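# Two robots unstack two sieve sets into the tote

## Task

Two test-sieve stacks sit on the work bench, each made of a pan, a sieve and a cover. Separate both stacks and get all six pieces completely inside the tote. No sieve or cover may have any part of its lower rim (skirt) sitting down inside another piece. At the end the tote must rest on the work bench with nothing of it overhanging the edge. Either or both robots may be used, and neither may fall over or finish tilted, or the task fails.

## Robot and tools

Robots: r1 and r2 are identical Hello Robot Stretch 3 units. Each has a two-wheel differential base (0.33 m long, 0.34 m wide, round back, passive omni wheel at the rear), a mast carrying a lift, a telescoping arm that reaches out to the robot's right side, a wrist with yaw, pitch and roll, and a five-finger hand. The base pivots about a point 0.05 m behind its front edge and cannot slide sideways, so the hand is moved forward or back by driving the base. With the arm in and the wrist folded, a turn sweeps a circle of radius 0.28 m; an unfolded level hand reaches outside it.

Frames: the base frame has its origin on the floor midway between the drive wheels, x forward, y left, z up, in metres; hand_pose is reported here. The odometry frame is the base frame as it stood at the start; base_odometry only integrates wheel rotation, so slip looks like travel. Each robot reports only in its own frames, so where the robots are relative to each other must be judged from images, lidar_m, wrist_depth_mm and head_depth_mm.

move: arguments r1, r2 (each that robot's share of one action; an omitted robot gets nothing new), cameras and blocking. Inside a robot: "base" holds exactly one command, either translate_m (a relative drive in metres from where the base last reported itself, forward positive, -3 to 3) or rotate_rad (a relative turn in radians, left positive, -6.4 to 6.4). "joints" holds absolute targets by name: lift_m 0 to 1.1 m; arm_m 0 to 0.52 m; wrist_yaw_rad -1.345 to 4.42 (0 along the arm, positive toward the front); wrist_pitch_rad -1.57 to 0.451 (0 level, negative tips fingers down, sags about 0.05 near level); wrist_roll_rad -2.911 to 2.918 (2.62 palm down, -0.52 palm up); head_pan_rad -3.953 to 1.73 (0 forward, -1.57 along the arm); head_tilt_rad -1.53 to 0.419 (negative down); hand_little, hand_ring, hand_middle, hand_index, hand_thumb_bend each -1 closed to +1 open; hand_thumb_turn -1 in front of the palm to +1 beside it; hand_force_limit -1 to 1 (about 0 to 10 N at the fingertip, 15 N for thumb motors); hand_speed -0.96 to 1. Optional "speeds" caps top speeds per key; "pace" is "default" or "max". "contact_limits" sits beside its own command: arm_m, translate_m, rotate_rad take a motor_effort percent 1 to 100; lift_m takes {"down": n, "up": n}. {"servos": "reboot"} goes alone and revives joints that switched off. cameras lists camera names or "all"; blocking true (default) waits until everything rests, false returns within about 0.5 s. One action runs at most 15 s; a move is cut at 14 s (time_out). The base is held to 0.10 m/s unless lift_m < 0.30, arm_m < 0.03 and wrist_yaw_rad > 2.54.

Other tools: wait (seconds 0 to 10, cameras) lets the scene run; stop (cameras) brakes all motions; zoom_image (camera, region [x0, y0, x1, y1] in pixels, at most 504 by 504) enlarges part of the newest frame; show_instructions shows the reference page; finished_scene (scene 1, optional) ends irrevocably.

Results: a "move" line gives per robot "done" or its worst status. Status words: moving, done, off_target (rested away from target, possibly still pushing), contact_stop (arm or lift goes slack), time_out, torque_fault. A robot not named appears under "as last shown" with "not commanded". on_its_own notes uncommanded behaviour. motor_effort is percent of maximum with the action's peak in brackets. hand_stopped_by gives six words for little, ring, middle, index, thumb_bend, thumb_turn (moving, target, force, stalled, fault); *_load_n are finger loads in N, near 0 after a lost grip. lidar_m has 12 sectors of 30 degrees, counter-clockwise from straight ahead, at 0.17 m height. Depth grids are 7 by 7 in mm. base_tilt is in degrees; trust turned_by_imu over turned_by_wheels when they disagree by over 0.15 rad. The "pictures" line names the image order. Head camera images arrive rotated: turn them a quarter clockwise; nav images a quarter counterclockwise. The wrist camera rolls with the wrist. A refused call or an unplanned stop cancels the rest of that reply's move, wait and finished_scene calls.

Gripping: a finger motor moves only when its target changes; it locks on reaching the target or hand_force_limit. Close slowly (hand_speed -0.94 or lower) for gentle grips. With the thumb turned in front, the hand wraps objects 0.035 to 0.065 m thick.

Safety: before folding (wrist_yaw_rad to 3.0) or unfolding, put lift_m at 0.32 to 0.95, wrist_pitch_rad -0.4, roll near 0. Keep pitch at -0.5 or lower when yaw is below -0.4. Never let the robots press together or grip each other's fingers; a base touching the other robot must not drive further. Use a low lift "down" limit, do not push with the hand high above 0.45 m, and do not drive while the hand holds something fixed, or the robot may tip. Wrist and head have no contact stop and can fault. Do not drop parts, release them while moving, or strike anything hard.

Each tool is called as name(argument=value, ...), one argument or row to a line, values as JSON.

Reference images:

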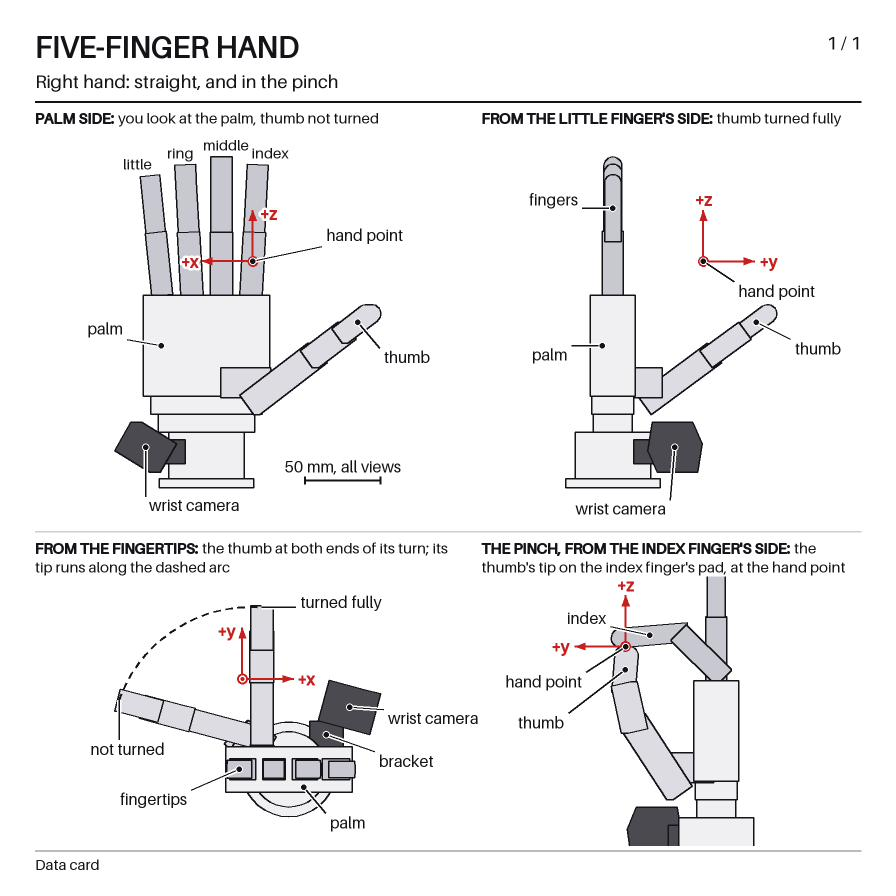

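## Session

move(
)

Scene clock: 0.00 s.
r1.base_odometry: x=+0.000 y=+0.000 heading=+0.000
r1.turned_by_wheels: +0.000
r1.turned_by_imu: +0.000
r1.base_tilt: forward=+2.3 right=-0.7
r1.lidar_m: 4.93 1.41 0.98 0.92 0.94 1.21 2.82 3.63 4.08 1.11 1.79 1.85
r1.head_depth_mm: 1729 2551 - - - 3659 2313 / 1750 2570 - - - 3539 2298 / 1763 2602 - - - 3495 2275 / 1775 2618 - - - 3465 2263 / 1792 2651 - - - 3434 2242 / 1803 2701 - - - 3382 2227 / 1809 2707 3955 - - 3344 2202
r1.base_status: not commanded
r1.joint_positions: lift_m=+0.343 arm_m=+0.001 wrist_yaw_rad=+2.916 wrist_pitch_rad=-0.542 wrist_roll_rad=+0.000 head_pan_rad=+0.000 head_tilt_rad=-0.003 hand_little=+1.000 hand_ring=+1.000 hand_middle=+1.000 hand_index=+1.000 hand_thumb_turn=+1.000 hand_thumb_bend=+1.000 hand_force_limit=+0.000 hand_speed=-0.800
r1.joint_status: not commanded
r1.measured_speeds: all 0
r1.hand_stopped_by: target,target,target,target,target,target
r1.little_load_n: 0.0
r1.ring_load_n: 0.0
r1.middle_load_n: 0.0
r1.index_load_n: 0.0
r1.thumb_bend_load_n: 0.0
r1.thumb_turn_load_n: 0.0
r1.motor_effort: left_wheel=-0.5 right_wheel=-0.1 lift_m=+15.6 arm_m=-1.4 wrist_yaw_rad=+0.6 wrist_pitch_rad=+6.6 wrist_roll_rad=+0.3 head_pan_rad=+0.3 head_tilt_rad=+3.1
r1.hand_pose: x=+0.0838 y=+0.0588 z=+0.3625 quat_wxyz=(-0.073, +0.319, +0.811, +0.486) (m; r1's base frame)
r1.wrist_depth_mm: 129 138 - - - - - / 139 148 989 - - - - / 158 164 943 962 952 933 911 / 766 180 754 749 743 747 724 / 636 203 104 191 627 623 618 / 534 - 73 96 522 529 520 / 470 53 55 76 85 472 100
r2.base_odometry: x=+0.000 y=+0.000 heading=+0.000
r2.turned_by_wheels: +0.000
r2.turned_by_imu: +0.000
r2.base_tilt: forward=+0.9 right=+0.2
r2.lidar_m: 1.87 1.24 1.15 1.17 1.47 3.15 3.66 3.90 0.88 0.90 1.14 5.14
r2.head_depth_mm: 1806 2706 - - - 3040 2068 / 1823 2703 - - - 3042 2054 / 1826 2753 3710 3708 3854 3034 2044 / 1833 2578 2731 2768 2824 2732 2050 / 1829 2108 2165 2219 2229 2256 2029 / 1717 1781 1801 1844 1850 1871 1861 / 1506 1531 1542 1563 1581 1594 1612
r2.base_status: not commanded
r2.joint_positions: lift_m=+0.424 arm_m=+0.000 wrist_yaw_rad=+2.841 wrist_pitch_rad=-0.615 wrist_roll_rad=+0.000 head_pan_rad=+0.000 head_tilt_rad=-0.002 hand_little=+1.000 hand_ring=+1.000 hand_middle=+1.000 hand_index=+1.000 hand_thumb_turn=+1.000 hand_thumb_bend=+1.000 hand_force_limit=+0.000 hand_speed=-0.800
r2.joint_status: not commanded
r2.measured_speeds: all 0
r2.hand_stopped_by: target,target,target,target,target,target
r2.little_load_n: 0.0
r2.ring_load_n: 0.0
r2.middle_load_n: 0.0
r2.index_load_n: 0.0
r2.thumb_bend_load_n: 0.0
r2.thumb_turn_load_n: 0.0
r2.motor_effort: left_wheel=+1.2 right_wheel=+1.0 lift_m=+24.5 arm_m=-2.6 wrist_yaw_rad=+0.9 wrist_pitch_rad=+4.8 wrist_roll_rad=+0.2 head_pan_rad=+0.0 head_tilt_rad=+5.0
r2.hand_pose: x=+0.0960 y=+0.0418 z=+0.4269 quat_wxyz=(-0.051, +0.356, +0.814, +0.457) (m; r2's base frame)
r2.wrist_depth_mm: 139 - - - - - - / 146 - - - - - - / 162 802 862 916 923 938 985 / 689 208 765 765 785 782 803 / 618 226 82 136 674 690 702 / 557 - 68 91 581 605 609 / 503 - - 71 81 - 538
pictures: r1_head_camera (sideways), r1_nav_camera (sideways), r1_wrist_camera, r2_head_camera (sideways), r2_nav_camera (sideways), r2_wrist_camera

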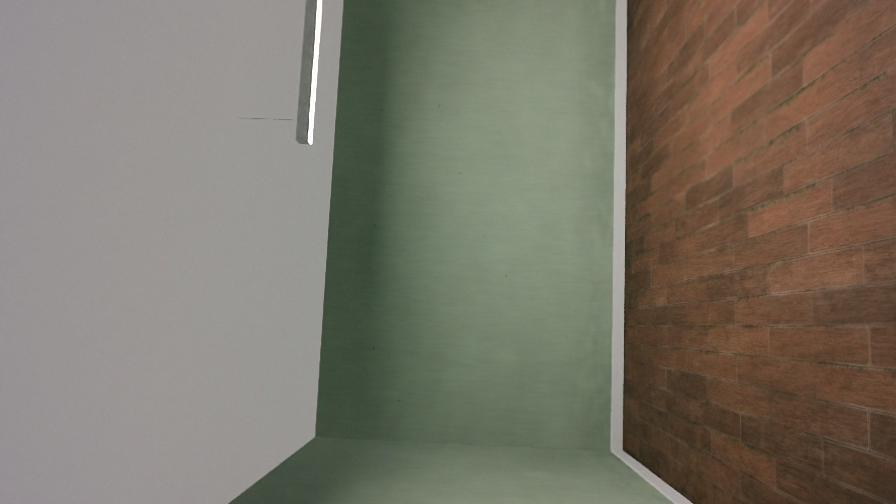

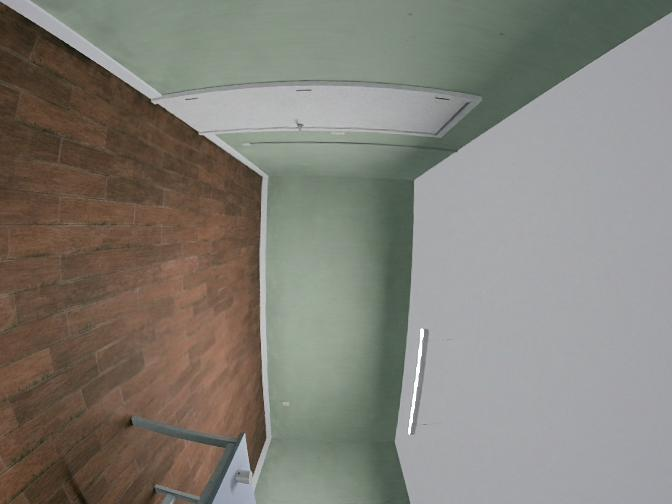

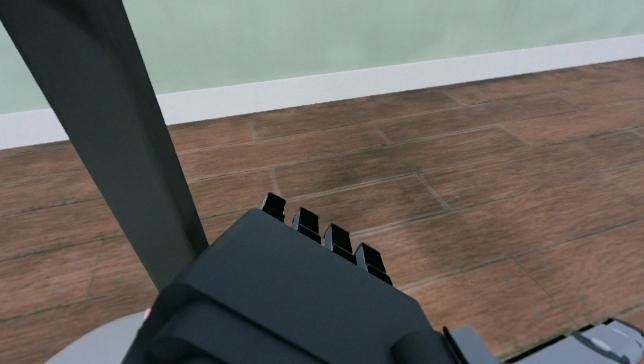

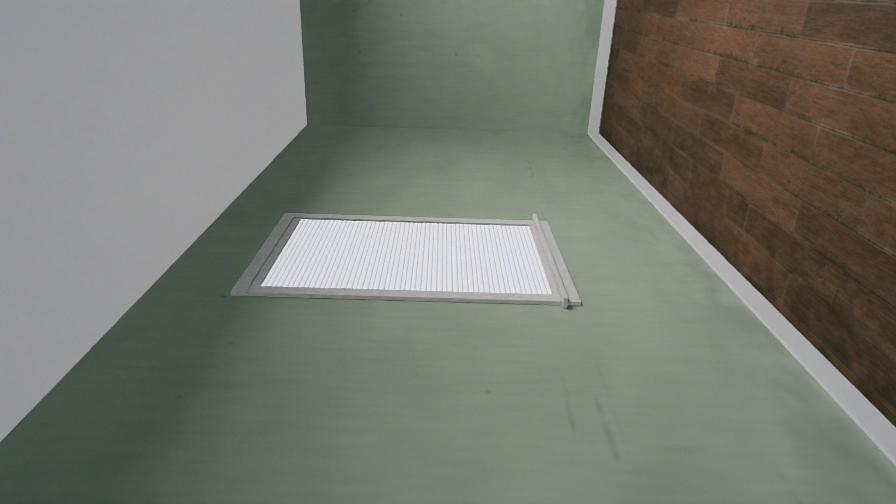

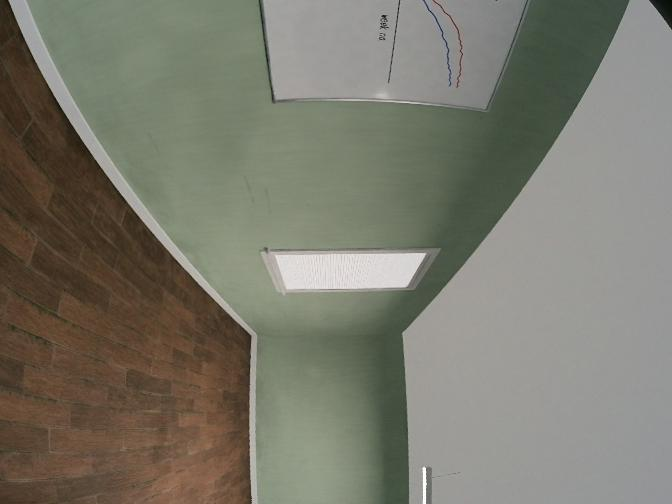

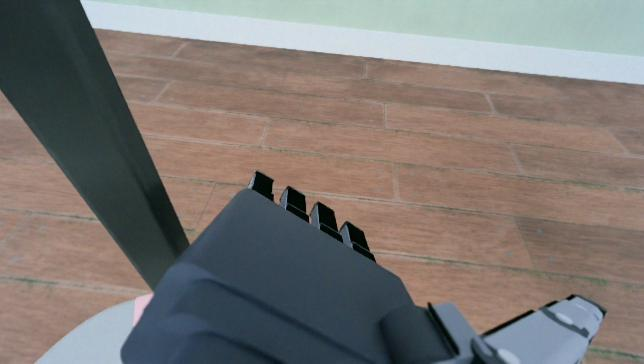

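move(
  r1={"joints": {"head_pan_rad": -1.57, "head_tilt_rad": -0.5}, "pace": "max"},
  r2={"joints": {"head_pan_rad": -1.57, "head_tilt_rad": -0.5}, "pace": "max"},
  cameras=["r1_head_camera", "r1_nav_camera", "r2_head_camera", "r2_nav_camera"],
)

Scene clock: 9.07 s.
move: r1 done; r2 done
r1.base_odometry: x=+0.000 y=+0.000 heading=+0.000
r1.turned_by_wheels: +0.000
r1.turned_by_imu: +0.000
r1.base_tilt: forward=+2.3 right=-0.7
r1.lidar_m: 4.94 1.41 0.98 0.92 0.93 1.22 2.82 3.64 4.05 1.11 1.79 1.85
r1.head_depth_mm: 3440 3720 - 3003 2120 1634 1331 / 3395 3712 - 2979 2097 1610 1321 / 3336 3666 3975 2936 2064 1612 1308 / 3292 3609 3882 2876 2058 1596 1303 / 3259 3554 3871 2686 2025 1582 1298 / 3212 3533 3693 1241 1941 1533 1293 / 3175 3481 3602 1279 1983 1557 1284
r1.base_status: not commanded
r1.joint_positions: lift_m=+0.343 arm_m=+0.001 wrist_yaw_rad=+2.916 wrist_pitch_rad=-0.542 wrist_roll_rad=+0.000 head_pan_rad=-1.586 head_tilt_rad=-0.498 hand_little=+1.000 hand_ring=+1.000 hand_middle=+1.000 hand_index=+1.000 hand_thumb_turn=+1.000 hand_thumb_bend=+1.000 hand_force_limit=+0.000 hand_speed=-0.800
r1.joint_status: all done
r1.measured_speeds: all 0
r1.hand_stopped_by: target,target,target,target,target,target
r1.little_load_n: 0.0
r1.ring_load_n: 0.0
r1.middle_load_n: 0.0
r1.index_load_n: 0.0
r1.thumb_bend_load_n: 0.0
r1.thumb_turn_load_n: 0.0
r1.motor_effort: left_wheel=-0.3(1.9) right_wheel=-0.1(0.5) lift_m=+16.0(17.3) arm_m=-3.9(4.1) wrist_yaw_rad=+1.3(2.1) wrist_pitch_rad=+6.9(7.0) wrist_roll_rad=+0.3(0.4) head_pan_rad=+1.8(4.5) head_tilt_rad=-3.3(5.3)
r1.hand_pose: x=+0.0838 y=+0.0588 z=+0.3625 quat_wxyz=(-0.073, +0.319, +0.811, +0.486) (m; r1's base frame)
r1.wrist_depth_mm: 129 137 - - - - - / 139 148 992 - - - - / 158 164 960 954 929 919 909 / 764 181 754 751 746 732 732 / 633 202 104 191 617 613 608 / 541 - 73 96 517 529 527 / 468 54 55 76 85 475 100
r2.base_odometry: x=+0.000 y=+0.000 heading=+0.000
r2.turned_by_wheels: +0.000
r2.turned_by_imu: +0.001
r2.base_tilt: forward=+0.8 right=+0.2
r2.lidar_m: 1.87 1.25 1.15 1.17 1.47 3.13 3.68 3.93 0.88 0.90 1.14 5.13
r2.head_depth_mm: 2897 3144 3368 1159 1800 1514 1259 / 3013 3275 3455 1089 1798 1436 1256 / 3157 3408 3606 1083 1921 1421 1249 / 3312 3576 1559 1134 1920 1411 1249 / 3374 3727 1588 1193 1880 1447 1241 / 3619 - 1526 1256 1871 1488 1239 / 3751 - 1627 2211 1886 1484 1231
r2.base_status: not commanded
r2.joint_positions: lift_m=+0.424 arm_m=+0.000 wrist_yaw_rad=+2.841 wrist_pitch_rad=-0.615 wrist_roll_rad=+0.000 head_pan_rad=-1.582 head_tilt_rad=-0.505 hand_little=+1.000 hand_ring=+1.000 hand_middle=+1.000 hand_index=+1.000 hand_thumb_turn=+1.000 hand_thumb_bend=+1.000 hand_force_limit=+0.000 hand_speed=-0.800
r2.joint_status: all done
r2.measured_speeds: translate_m=+0.000 rotate_rad=+0.000 lift_m=+0.000 arm_m=+0.000 wrist_yaw_rad=+0.000 wrist_pitch_rad=+0.000 wrist_roll_rad=+0.000 head_pan_rad=+0.024 head_tilt_rad=+0.000
r2.hand_stopped_by: target,target,target,target,target,target
r2.little_load_n: 0.0
r2.ring_load_n: 0.0
r2.middle_load_n: 0.0
r2.index_load_n: 0.0
r2.thumb_bend_load_n: 0.0
r2.thumb_turn_load_n: 0.0
r2.motor_effort: left_wheel=+0.8(1.5) right_wheel=+2.0(2.1) lift_m=+24.8(25.0) arm_m=-11.0(11.3) wrist_yaw_rad=+0.9(1.4) wrist_pitch_rad=+4.7(5.0) wrist_roll_rad=+0.3(0.3) head_pan_rad=+2.1(4.2) head_tilt_rad=+1.3(5.1)
r2.hand_pose: x=+0.0960 y=+0.0418 z=+0.4269 quat_wxyz=(-0.051, +0.356, +0.814, +0.457) (m; r2's base frame)
r2.wrist_depth_mm: 140 - - - - - - / 145 - - - - - - / 162 787 856 896 917 944 988 / 676 208 745 754 784 790 827 / 613 226 82 135 662 681 699 / 551 - 68 91 576 604 611 / 501 - - 71 81 - 531
pictures: r1_head_camera (sideways), r1_nav_camera (sideways), r2_head_camera (sideways), r2_nav_camera (sideways)
camera_calibration:
r1_head_camera: T_world_to_cam=[[-0.0388794, 0.443745, -0.895309, 1.18233], [0.998088, -0.0258454, -0.0561525, 0.069177], [-0.048057, -0.89578, -0.441891, 0.529113], [0, 0, 0, 1]] pos_world=[0.00235095, -0.0488941, 1.29624]
r1_nav_camera: T_world_to_cam=[[0.0287624, -0.479093, 0.877293, -1.09699], [-0.999512, -0.00311383, 0.0310689, 0.0210752], [-0.0121532, -0.877758, -0.478949, 0.580277], [0, 0, 0, 1]] pos_world=[0.0596691, -0.0161512, 1.23965]
r2_head_camera: T_world_to_cam=[[-0.0273368, 0.479168, -0.877298, 1.15608], [0.999607, 0.00762461, -0.0269835, 0.0344057], [-0.00624057, -0.87769, -0.479188, 0.584851], [0, 0, 0, 1]] pos_world=[0.000861199, -0.0409014, 1.29541]
r2_nav_camera: T_world_to_cam=[[-0.021516, -0.442791, 0.896367, -1.12123], [-0.999096, -0.0233447, -0.0355138, 0.108677], [0.0366506, -0.896321, -0.441889, 0.536557], [0, 0, 0, 1]] pos_world=[0.0647895, -0.0130049, 1.24599]

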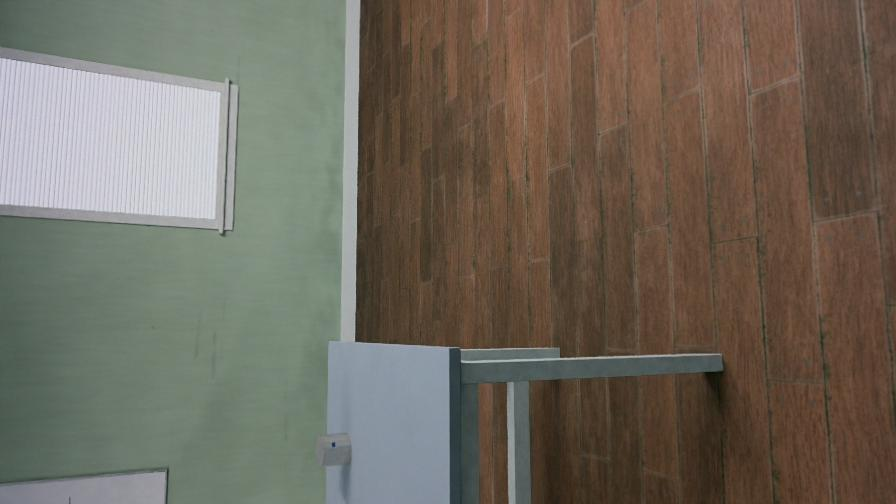

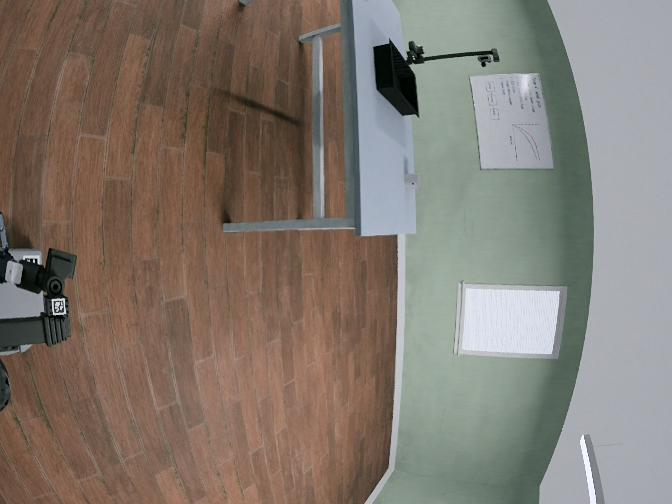

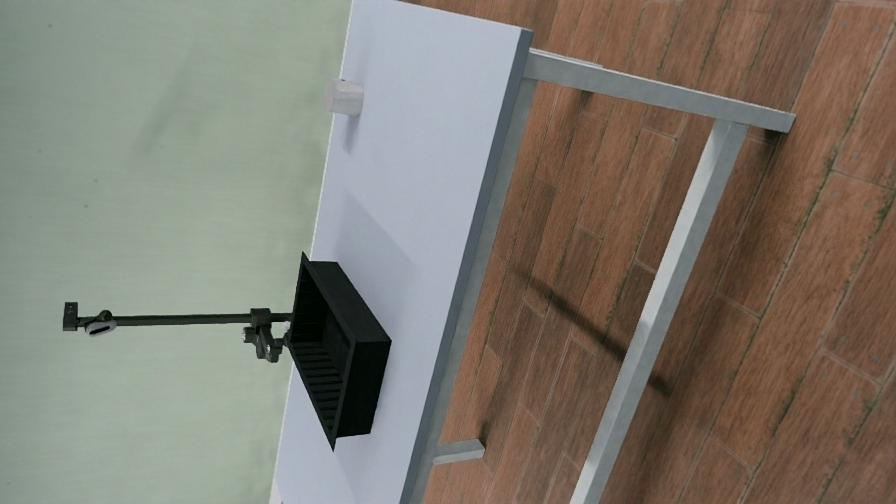

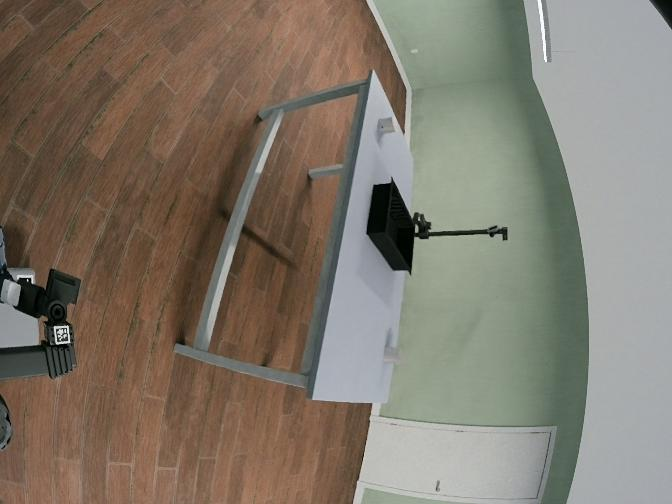

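zoom_image(
  camera="r2_head_camera",
  region=[50, 230, 420, 504],
)

zoom_image(
  camera="r2_head_camera",
  region=[280, 40, 440, 160],
)

zoom_image(
  camera="r2_nav_camera",
  region=[300, 60, 540, 420],
)

Scaled by 1.362 from the camera's 896x504 image, which has a finer 1280x720 frame.

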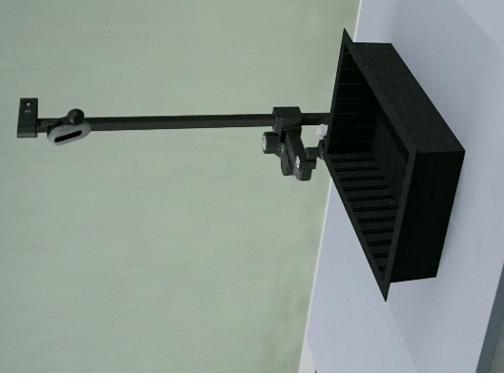

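Scaled by 3.150 from the camera's 896x504 image, which has a finer 1280x720 frame.

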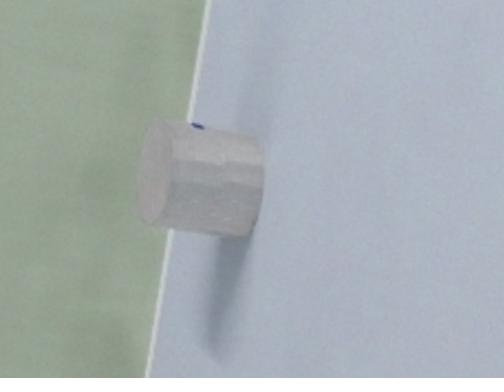

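Scaled by 1.400 from the camera's 672x504 image, which has a finer 792x594 frame.

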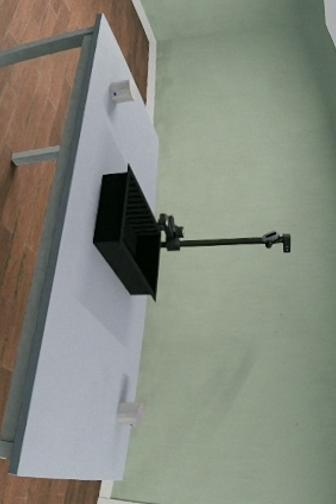

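move(
  r1={"joints": {"head_pan_rad": -1.2, "head_tilt_rad": -0.45}, "base": {"translate_m": 1.0}},
  r2={"joints": {"head_pan_rad": -1.1, "head_tilt_rad": -0.4}},
  cameras=["r1_head_camera", "r1_nav_camera", "r2_head_camera", "r2_nav_camera"],
)

Scene clock: 125.13 s.
move: r1 done; r2 done
r1.base_odometry: x=+1.000 y=+0.000 heading=+0.000
r1.turned_by_wheels: +0.000
r1.turned_by_imu: +0.001
r1.base_tilt: forward=+2.3 right=-0.7
r1.lidar_m: 4.14 1.49 1.05 0.99 1.01 1.31 3.05 4.65 1.37 1.68 1.15 4.42
r1.head_depth_mm: 3115 3368 3627 1223 1878 1716 1368 / 3207 3437 3711 1350 1975 1699 1367 / 3285 3484 3788 1332 1996 1675 1353 / 3367 3659 3817 1235 2037 1673 1347 / 3490 3789 - 1293 2087 1610 1338 / 3560 3858 - 3090 2070 1595 1330 / 3700 - - 3063 2146 1633 1323
r1.base_status: done
r1.joint_positions: lift_m=+0.343 arm_m=+0.001 wrist_yaw_rad=+2.916 wrist_pitch_rad=-0.543 wrist_roll_rad=+0.000 head_pan_rad=-1.200 head_tilt_rad=-0.450 hand_little=+1.000 hand_ring=+1.000 hand_middle=+1.000 hand_index=+1.000 hand_thumb_turn=+1.000 hand_thumb_bend=+1.000 hand_force_limit=+0.000 hand_speed=-0.800
r1.joint_status: all done
r1.measured_speeds: all 0
r1.hand_stopped_by: target,target,target,target,target,target
r1.little_load_n: 0.0
r1.ring_load_n: 0.0
r1.middle_load_n: 0.0
r1.index_load_n: 0.0
r1.thumb_bend_load_n: 0.0
r1.thumb_turn_load_n: 0.0
r1.motor_effort: left_wheel=+2.1(12.5) right_wheel=+4.7(10.9) lift_m=+17.9(17.9) arm_m=-12.2(12.5) wrist_yaw_rad=+0.3(2.3) wrist_pitch_rad=+6.4(7.4) wrist_roll_rad=+0.3(0.5) head_pan_rad=-1.8(4.7) head_tilt_rad=+3.9(6.7)
r1.hand_pose: x=+0.0838 y=+0.0587 z=+0.3625 quat_wxyz=(-0.073, +0.319, +0.811, +0.486) (m; r1's base frame)
r1.wrist_depth_mm: 129 138 - - - - - / 139 148 - - - - - / 157 163 949 946 941 931 917 / 763 180 751 747 755 742 732 / 639 203 104 191 616 620 617 / 540 - 73 95 515 532 526 / 470 54 55 76 85 475 100
r2.base_odometry: x=+0.000 y=+0.000 heading=+0.000
r2.turned_by_wheels: +0.000
r2.turned_by_imu: +0.003
r2.base_tilt: forward=+0.9 right=+0.2
r2.lidar_m: 1.87 1.24 1.15 1.17 1.47 3.14 3.68 3.89 0.88 0.90 1.14 5.14
r2.head_depth_mm: 3590 3758 - 1267 1947 1673 1271 / 3904 - - 1270 2092 1663 1308 / - - - 1437 2205 1562 1344 / - - - 1646 2179 1650 1327 / - - - 2665 2006 1649 1328 / - - - 3099 2145 1636 1320 / - - - 3109 2142 1633 1317
r2.base_status: not commanded
r2.joint_positions: lift_m=+0.424 arm_m=+0.000 wrist_yaw_rad=+2.841 wrist_pitch_rad=-0.615 wrist_roll_rad=+0.000 head_pan_rad=-1.100 head_tilt_rad=-0.400 hand_little=+1.000 hand_ring=+1.000 hand_middle=+1.000 hand_index=+1.000 hand_thumb_turn=+1.000 hand_thumb_bend=+1.000 hand_force_limit=+0.000 hand_speed=-0.800
r2.joint_status: all done
r2.measured_speeds: all 0
r2.hand_stopped_by: target,target,target,target,target,target
r2.little_load_n: 0.0
r2.ring_load_n: 0.0
r2.middle_load_n: 0.0
r2.index_load_n: 0.0
r2.thumb_bend_load_n: 0.0
r2.thumb_turn_load_n: 0.0
r2.motor_effort: left_wheel=+1.1(1.5) right_wheel=+1.6(2.6) lift_m=+25.2(26.0) arm_m=-15.5(17.1) wrist_yaw_rad=+1.0(1.7) wrist_pitch_rad=+4.8(5.1) wrist_roll_rad=+0.3(0.4) head_pan_rad=-2.7(3.5) head_tilt_rad=-2.3(4.0)
r2.hand_pose: x=+0.0960 y=+0.0418 z=+0.4269 quat_wxyz=(-0.051, +0.356, +0.814, +0.457) (m; r2's base frame)
r2.wrist_depth_mm: 139 - - - - - - / 146 - - - - - - / 162 804 872 900 912 967 986 / 673 208 748 747 780 787 820 / 615 226 82 135 675 677 702 / 553 - 68 92 574 605 614 / 496 - - 72 81 - 534
pictures: r1_head_camera (sideways), r1_nav_camera (sideways), r2_head_camera (sideways), r2_nav_camera (sideways)
camera_calibration:
r1_head_camera: T_world_to_cam=[[-0.1874, 0.355448, -0.915717, 1.20978], [0.93518, 0.349779, -0.0556117, 0.0688581], [0.300532, -0.866782, -0.397956, 0.469769], [0, 0, 0, 1]] pos_world=[0.0211386, -0.0469132, 1.2986]
r1_nav_camera: T_world_to_cam=[[0.191604, -0.392847, 0.899421, -1.12685], [-0.925148, -0.378267, 0.0318664, 0.0195692], [0.327703, -0.838204, -0.435919, 0.522273], [0, 0, 0, 1]] pos_world=[0.0628625, 0.00249586, 1.24055]
r2_head_camera: T_world_to_cam=[[-0.203366, 0.327925, -0.922555, 1.21618], [0.883741, 0.46709, -0.0287811, 0.0374374], [0.421478, -0.821153, -0.384791, 0.459382], [0, 0, 0, 1]] pos_world=[0.0206251, -0.0390802, 1.29984]
r2_nav_camera: T_world_to_cam=[[0.142411, -0.316738, 0.937761, -1.17624], [-0.873067, -0.486566, -0.0317562, 0.102965], [0.466341, -0.814206, -0.345825, 0.409006], [0, 0, 0, 1]] pos_world=[0.0666694, 0.0105533, 1.24775]

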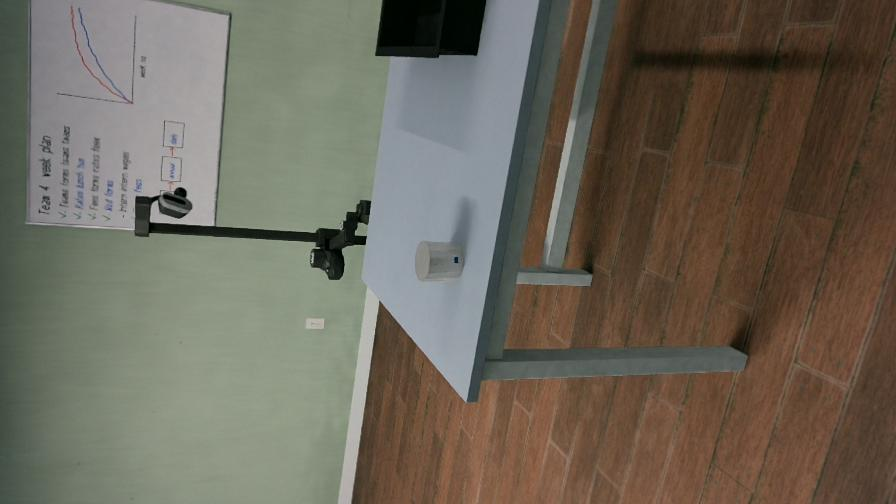

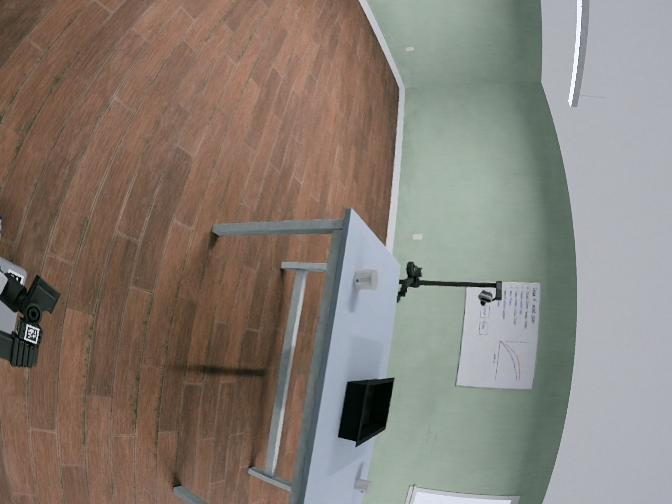

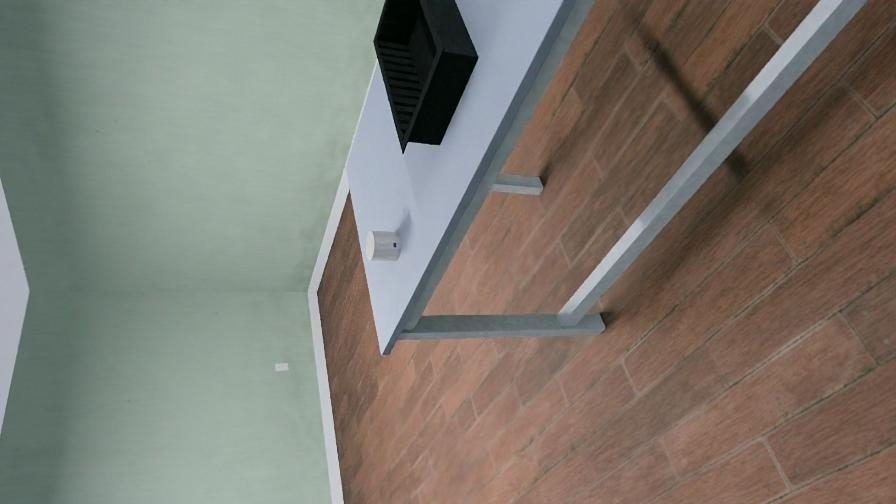

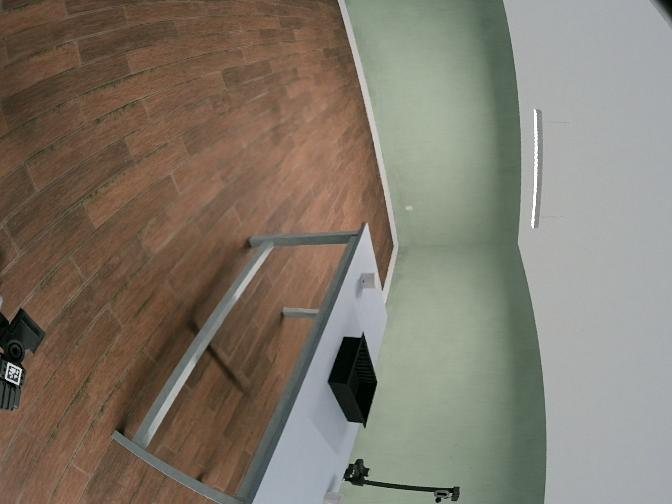

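move(
  r1={"base": {"rotate_rad": -1.05}, "joints": {"head_pan_rad": -1.57, "head_tilt_rad": -0.7}},
  r2={"base": {"rotate_rad": -0.83}, "joints": {"head_pan_rad": -1.57, "head_tilt_rad": -0.7}},
  cameras=[],
)

move(
  r1={"base": {"translate_m": 0.79}},
  r2={"base": {"translate_m": 1.42}},
  cameras=[],
)

move(
  r1={"base": {"rotate_rad": 1.12}},
  r2={"base": {"rotate_rad": 0.385}},
  cameras=["r1_head_camera", "r1_nav_camera", "r2_head_camera", "r2_nav_camera"],
)

Scene clock: 193.17 s.
move: r1 done; r2 done
r1.base_odometry: x=+1.000 y=+0.000 heading=-1.050
r1.turned_by_wheels: -1.050
r1.turned_by_imu: -1.056
r1.base_tilt: forward=+2.3 right=-0.7
r1.lidar_m: 1.15 4.38 4.13 1.50 1.05 0.99 1.01 1.32 3.03 4.66 1.37 1.68
r1.head_depth_mm: 3822 - 2944 2167 1699 1406 1196 / - - 2911 2141 1688 1396 1192 / - - 2847 2134 1678 1386 1185 / - - 2815 2090 1664 1378 1173 / - - 2791 2059 1651 1366 1169 / - - 2761 2048 1640 1357 1164 / - - 2708 1963 1624 1349 1156
r1.base_status: done
r1.joint_positions: lift_m=+0.343 arm_m=+0.001 wrist_yaw_rad=+2.916 wrist_pitch_rad=-0.543 wrist_roll_rad=+0.000 head_pan_rad=-1.575 head_tilt_rad=-0.697 hand_little=+1.000 hand_ring=+1.000 hand_middle=+1.000 hand_index=+1.000 hand_thumb_turn=+1.000 hand_thumb_bend=+1.000 hand_force_limit=+0.000 hand_speed=-0.800
r1.joint_status: all done
r1.measured_speeds: all 0
r1.hand_stopped_by: target,target,target,target,target,target
r1.little_load_n: 0.0
r1.ring_load_n: 0.0
r1.middle_load_n: 0.0
r1.index_load_n: 0.0
r1.thumb_bend_load_n: 0.0
r1.thumb_turn_load_n: 0.0
r1.motor_effort: left_wheel=+8.5(15.0) right_wheel=-9.6(12.3) lift_m=+16.5(17.6) arm_m=-16.4(16.9) wrist_yaw_rad=+1.1(1.9) wrist_pitch_rad=+6.7(7.2) wrist_roll_rad=+0.4(0.4) head_pan_rad=+1.0(3.9) head_tilt_rad=-4.9(7.1)
r1.hand_pose: x=+0.0838 y=+0.0587 z=+0.3625 quat_wxyz=(-0.073, +0.319, +0.811, +0.486) (m; r1's base frame)
r1.wrist_depth_mm: 129 - - - - - - / 140 158 - - - - - / 158 164 953 934 942 920 924 / 762 181 761 751 736 749 744 / 637 202 104 191 618 622 605 / 536 - 74 96 515 530 528 / 469 53 55 76 85 471 100
r2.base_odometry: x=+0.000 y=+0.000 heading=-0.829
r2.turned_by_wheels: -0.829
r2.turned_by_imu: -0.842
r2.base_tilt: forward=+0.9 right=+0.1
r2.lidar_m: 1.41 3.25 1.49 1.17 1.16 1.23 1.84 3.62 3.86 3.64 0.88 0.96
r2.head_depth_mm: 3791 3785 2606 1985 1602 1337 1147 / 3622 3718 2610 1962 1583 1324 1144 / 3474 3719 2556 1967 1574 1327 1138 / 3302 3501 2541 1957 1563 1328 1137 / 3190 3432 2516 1960 1567 1314 1138 / 3021 3301 2544 1943 1551 1308 1134 / 2909 3165 2504 1780 1450 1306 1124
r2.base_status: done
r2.joint_positions: lift_m=+0.424 arm_m=+0.000 wrist_yaw_rad=+2.841 wrist_pitch_rad=-0.615 wrist_roll_rad=+0.000 head_pan_rad=-1.572 head_tilt_rad=-0.702 hand_little=+1.000 hand_ring=+1.000 hand_middle=+1.000 hand_index=+1.000 hand_thumb_turn=+1.000 hand_thumb_bend=+1.000 hand_force_limit=+0.000 hand_speed=-0.800
r2.joint_status: all done
r2.measured_speeds: all 0
r2.hand_stopped_by: target,target,target,target,target,target
r2.little_load_n: 0.0
r2.ring_load_n: 0.0
r2.middle_load_n: 0.0
r2.index_load_n: 0.0
r2.thumb_bend_load_n: 0.0
r2.thumb_turn_load_n: 0.0
r2.motor_effort: left_wheel=+11.2(16.6) right_wheel=-9.2(13.1) lift_m=+24.9(26.0) arm_m=-16.3(16.9) wrist_yaw_rad=+0.3(1.3) wrist_pitch_rad=+4.9(5.1) wrist_roll_rad=+0.3(0.4) head_pan_rad=+2.4(4.0) head_tilt_rad=+1.0(4.2)
r2.hand_pose: x=+0.0960 y=+0.0418 z=+0.4269 quat_wxyz=(-0.051, +0.356, +0.814, +0.457) (m; r2's base frame)
r2.wrist_depth_mm: 138 - - - - - - / 145 - - - - - - / 162 796 868 887 917 930 973 / 674 209 749 763 769 787 815 / 619 226 82 135 662 682 688 / 552 - 68 91 575 600 605 / 502 - - 72 81 - 534
pictures: none
No camera images: "cameras" was empty.

Scene clock: 208.17 s.
move: r1 done; r2 time_out
r1.base_odometry: x=+1.393 y=-0.685 heading=-1.050
r1.turned_by_wheels: +0.000
r1.turned_by_imu: +0.001
r1.base_tilt: forward=+2.3 right=-0.6
r1.lidar_m: 0.36 4.04 3.79 2.59 1.78 1.70 1.73 2.26 4.89 1.28 1.04 0.98
r1.head_depth_mm: - - 2894 2150 1697 1397 1196 / - - 2855 2113 1684 1395 1189 / - - 1274 1947 1666 1380 1175 / - - 1134 1875 1656 1372 1176 / - - 1118 840 1595 1363 1165 / - - 1105 827 682 1355 1161 / 3839 3900 962 768 657 591 1155
r1.base_status: done
r1.joint_positions: lift_m=+0.343 arm_m=+0.001 wrist_yaw_rad=+2.916 wrist_pitch_rad=-0.543 wrist_roll_rad=+0.000 head_pan_rad=-1.570 head_tilt_rad=-0.700 hand_little=+1.000 hand_ring=+1.000 hand_middle=+1.000 hand_index=+1.000 hand_thumb_turn=+1.000 hand_thumb_bend=+1.000 hand_force_limit=+0.000 hand_speed=-0.800
r1.joint_status: not commanded
r1.measured_speeds: all 0
r1.hand_stopped_by: target,target,target,target,target,target
r1.little_load_n: 0.0
r1.ring_load_n: 0.0
r1.middle_load_n: 0.0
r1.index_load_n: 0.0
r1.thumb_bend_load_n: 0.0
r1.thumb_turn_load_n: 0.0
r1.motor_effort: left_wheel=+4.5(14.1) right_wheel=+2.7(8.7) lift_m=+21.3(21.5) arm_m=-22.0(22.8) wrist_yaw_rad=+0.8(2.0) wrist_pitch_rad=+6.0(7.5) wrist_roll_rad=+0.3(0.5) head_pan_rad=+1.9(3.8) head_tilt_rad=-4.7(5.3)
r1.hand_pose: x=+0.0838 y=+0.0587 z=+0.3625 quat_wxyz=(-0.073, +0.319, +0.811, +0.486) (m; r1's base frame)
r1.wrist_depth_mm: 129 - - - - - - / 140 159 - - - - - / 157 164 957 930 942 925 917 / 755 180 746 752 741 740 726 / 630 203 104 191 619 609 612 / 538 - 73 95 518 529 524 / 469 54 55 76 85 473 100
r2.base_odometry: x=+0.941 y=-1.028 heading=-0.830
r2.turned_by_wheels: +0.000
r2.turned_by_imu: +0.007
r2.base_tilt: forward=+0.9 right=+0.1
r2.lidar_m: 3.93 3.87 2.21 1.75 1.73 1.85 2.76 0.90 0.42 0.33 0.32 0.35
r2.head_depth_mm: 3108 3471 965 760 672 1327 1156 / 3054 3263 1019 752 651 1307 1126 / 2885 3216 984 803 647 1277 1098 / 2759 3106 1008 800 646 581 1090 / 2654 3021 1051 797 644 564 1135 / 2579 2872 1037 796 602 540 1138 / 2491 2757 1038 790 605 537 1114
r2.base_status: translate_m time_out (by the wheels' count: +1.3933 of +1.4200)
r2.joint_positions: lift_m=+0.424 arm_m=+0.000 wrist_yaw_rad=+2.841 wrist_pitch_rad=-0.615 wrist_roll_rad=+0.000 head_pan_rad=-1.570 head_tilt_rad=-0.700 hand_little=+1.000 hand_ring=+1.000 hand_middle=+1.000 hand_index=+1.000 hand_thumb_turn=+1.000 hand_thumb_bend=+1.000 hand_force_limit=+0.000 hand_speed=-0.800
r2.joint_status: not commanded
r2.measured_speeds: all 0
r2.hand_stopped_by: target,target,target,target,target,target
r2.little_load_n: 0.0
r2.ring_load_n: 0.0
r2.middle_load_n: 0.0
r2.index_load_n: 0.0
r2.thumb_bend_load_n: 0.0
r2.thumb_turn_load_n: 0.0
r2.motor_effort: left_wheel=+1.2(15.7) right_wheel=+1.9(11.1) lift_m=+25.5(26.8) arm_m=-14.2(16.6) wrist_yaw_rad=+0.5(1.5) wrist_pitch_rad=+4.9(5.2) wrist_roll_rad=+0.3(0.4) head_pan_rad=+2.1(2.8) head_tilt_rad=+1.1(1.9)
r2.hand_pose: x=+0.0960 y=+0.0418 z=+0.4269 quat_wxyz=(-0.051, +0.356, +0.814, +0.457) (m; r2's base frame)
r2.wrist_depth_mm: 139 - - - - - - / 146 - - - - - - / 162 786 864 885 910 951 977 / 676 209 747 762 776 788 815 / 617 226 82 135 663 682 686 / 547 - 68 92 571 609 611 / 502 - - 71 81 - 531
pictures: none
No camera images: "cameras" was empty.

not run: a stop that you did not command came earlier in this reply.

move(
  r1={"base": {"rotate_rad": 1.12}},
  r2={"base": {"rotate_rad": 0.385}},
  cameras=["r1_head_camera", "r1_nav_camera", "r2_head_camera", "r2_nav_camera"],
)

Scene clock: 229.83 s.
move: r1 done; r2 done
r1.base_odometry: x=+1.393 y=-0.685 heading=+0.070
r1.turned_by_wheels: +1.120
r1.turned_by_imu: +1.125
r1.base_tilt: forward=+2.2 right=-0.8
r1.lidar_m: 3.80 2.41 1.73 1.70 1.76 2.41 1.29 1.28 1.01 0.98 0.36 3.97
r1.head_depth_mm: 2616 2988 2944 870 689 569 1196 / 2610 2961 2852 863 685 566 1187 / 2615 2970 2828 854 679 564 1175 / 2622 2946 2782 847 601 560 1171 / 2627 2943 1121 837 666 569 1165 / 2636 2974 2704 830 663 566 867 / 2610 2946 2697 2017 662 562 1111
r1.base_status: done
r1.joint_positions: lift_m=+0.343 arm_m=+0.001 wrist_yaw_rad=+2.916 wrist_pitch_rad=-0.543 wrist_roll_rad=+0.000 head_pan_rad=-1.570 head_tilt_rad=-0.700 hand_little=+1.000 hand_ring=+1.000 hand_middle=+1.000 hand_index=+1.000 hand_thumb_turn=+1.000 hand_thumb_bend=+1.000 hand_force_limit=+0.000 hand_speed=-0.800
r1.joint_status: not commanded
r1.measured_speeds: all 0
r1.hand_stopped_by: target,target,target,target,target,target
r1.little_load_n: 0.0
r1.ring_load_n: 0.0
r1.middle_load_n: 0.0
r1.index_load_n: 0.0
r1.thumb_bend_load_n: 0.0
r1.thumb_turn_load_n: 0.0
r1.motor_effort: left_wheel=-9.6(16.0) right_wheel=+7.5(11.4) lift_m=+21.9(22.8) arm_m=-22.2(22.5) wrist_yaw_rad=+1.3(2.1) wrist_pitch_rad=+7.0(7.3) wrist_roll_rad=+0.3(0.4) head_pan_rad=+1.3(3.0) head_tilt_rad=-4.0(5.2)
r1.hand_pose: x=+0.0838 y=+0.0587 z=+0.3625 quat_wxyz=(-0.073, +0.319, +0.811, +0.486) (m; r1's base frame)
r1.wrist_depth_mm: 129 - - - - - - / 140 159 - - - - - / 158 163 960 932 929 918 928 / 762 181 753 761 743 745 735 / 642 202 104 191 619 619 615 / 539 - 73 95 516 528 528 / 470 53 55 76 85 475 100
r2.base_odometry: x=+0.941 y=-1.028 heading=-0.445
r2.turned_by_wheels: +0.384
r2.turned_by_imu: +0.391
r2.base_tilt: forward=+0.9 right=+0.1
r2.lidar_m: 3.87 2.53 1.81 1.72 1.78 2.36 4.88 0.47 0.34 0.32 0.33 4.05
r2.head_depth_mm: 2544 2895 1073 814 657 562 1145 / 2562 2877 1068 808 650 559 1145 / 2585 2914 1062 803 634 556 1142 / 2582 2887 1055 803 611 569 1145 / 2561 2897 1047 796 643 566 1132 / 2558 2888 1094 796 641 565 934 / 2550 2886 2520 1848 637 562 1088
r2.base_status: done
r2.joint_positions: lift_m=+0.424 arm_m=+0.000 wrist_yaw_rad=+2.841 wrist_pitch_rad=-0.615 wrist_roll_rad=+0.000 head_pan_rad=-1.570 head_tilt_rad=-0.700 hand_little=+1.000 hand_ring=+1.000 hand_middle=+1.000 hand_index=+1.000 hand_thumb_turn=+1.000 hand_thumb_bend=+1.000 hand_force_limit=+0.000 hand_speed=-0.800
r2.joint_status: not commanded
r2.measured_speeds: all 0
r2.hand_stopped_by: target,target,target,target,target,target
r2.little_load_n: 0.0
r2.ring_load_n: 0.0
r2.middle_load_n: 0.0
r2.index_load_n: 0.0
r2.thumb_bend_load_n: 0.0
r2.thumb_turn_load_n: 0.0
r2.motor_effort: left_wheel=-10.9(14.5) right_wheel=+9.8(13.7) lift_m=+26.7(27.0) arm_m=-14.4(16.3) wrist_yaw_rad=+1.0(1.3) wrist_pitch_rad=+4.7(5.0) wrist_roll_rad=+0.1(0.4) head_pan_rad=+2.1(2.4) head_tilt_rad=+0.5(1.6)
r2.hand_pose: x=+0.0960 y=+0.0418 z=+0.4269 quat_wxyz=(-0.051, +0.356, +0.814, +0.457) (m; r2's base frame)
r2.wrist_depth_mm: 140 - - - - - - / 146 - - - - - - / 162 786 853 905 902 936 956 / 674 208 751 754 783 786 813 / 608 226 82 136 667 674 691 / 545 - 68 91 579 601 607 / 500 - - 72 81 - 534
pictures: r1_head_camera (sideways), r1_nav_camera (sideways), r2_head_camera (sideways), r2_nav_camera (sideways)
camera_calibration:
r1_head_camera: T_world_to_cam=[[-0.046496, 0.613673, -0.78819, 1.04262], [0.998369, 0.00236921, -0.05705, 0.0702914], [-0.0331427, -0.789557, -0.612782, 0.751392], [0, 0, 0, 1]] pos_world=[0.00320405, -0.046727, 1.28623]
r1_nav_camera: T_world_to_cam=[[0.036971, -0.644823, 0.763437, -0.94855], [-0.999313, -0.025757, 0.0266386, 0.0267993], [0.00248669, -0.763898, -0.645333, 0.796632], [0, 0, 0, 1]] pos_world=[0.0598687, -0.00241141, 1.23754]
r2_head_camera: T_world_to_cam=[[-0.0330933, 0.639769, -0.767855, 1.0134], [0.999445, 0.0241019, -0.022993, 0.0292091], [0.00379655, -0.768189, -0.640211, 0.794254], [0, 0, 0, 1]] pos_world=[0.00132827, -0.0389065, 1.2873]
r2_nav_camera: T_world_to_cam=[[-0.016155, -0.608319, 0.793528, -0.987162], [-0.998765, -0.0274791, -0.0413987, 0.116256], [0.046989, -0.793217, -0.607123, 0.751517], [0, 0, 0, 1]] pos_world=[0.064852, -0.00119838, 1.24442]

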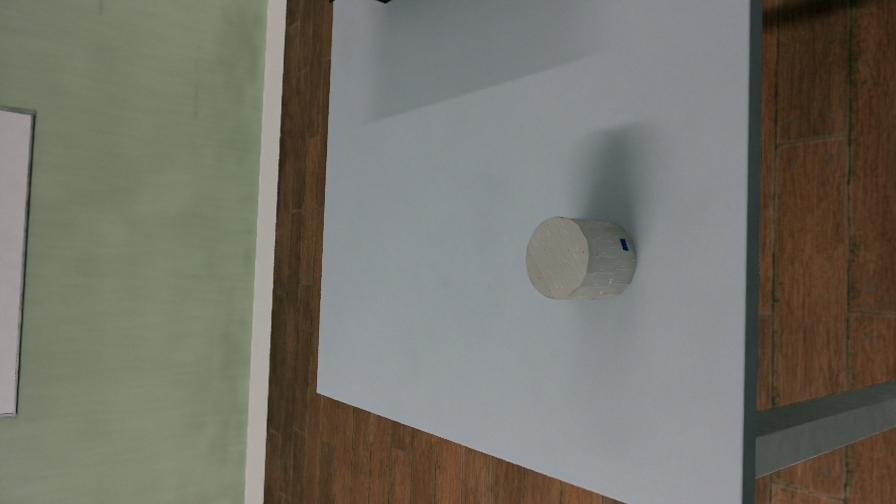

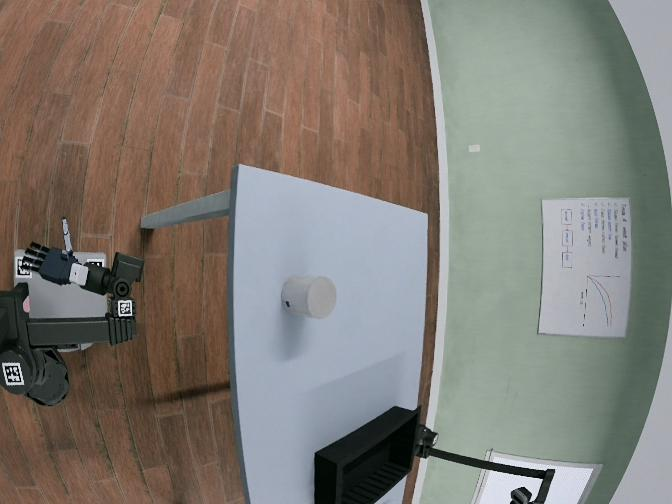

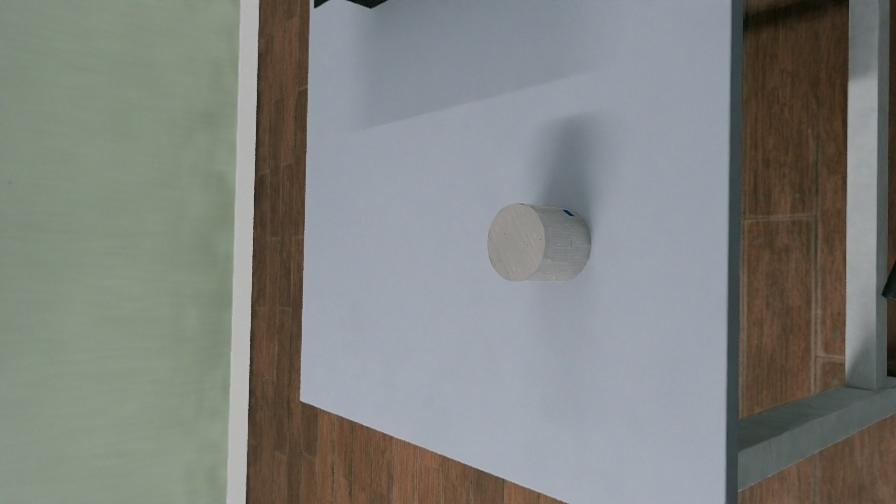

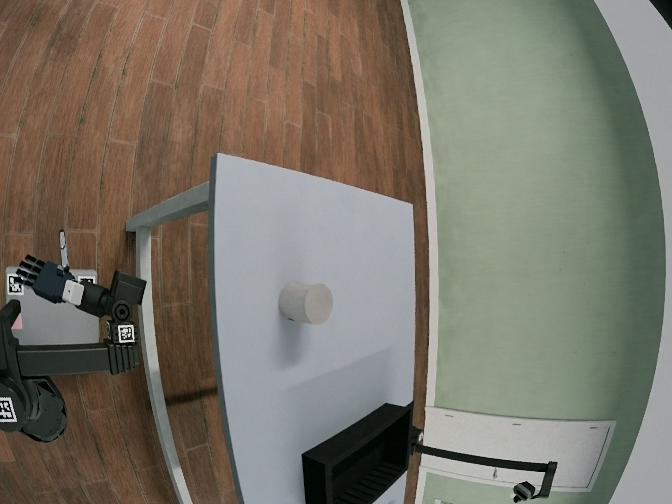

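zoom_image(
  camera="r1_head_camera",
  region=[510, 200, 670, 320],
)

zoom_image(
  camera="r2_head_camera",
  region=[470, 185, 630, 305],
)

Scaled by 3.150 from the camera's 896x504 image, which has a finer 1280x720 frame.

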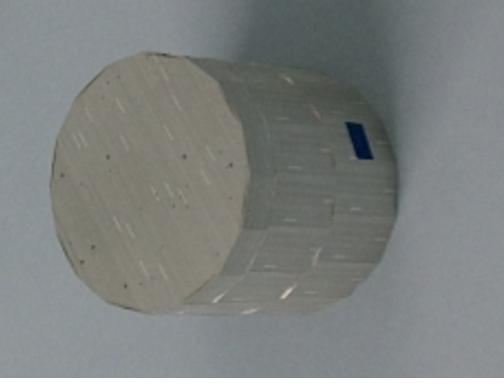

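Scaled by 3.150 from the camera's 896x504 image, which has a finer 1280x720 frame.

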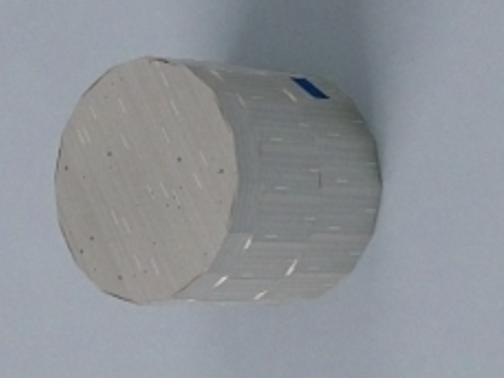

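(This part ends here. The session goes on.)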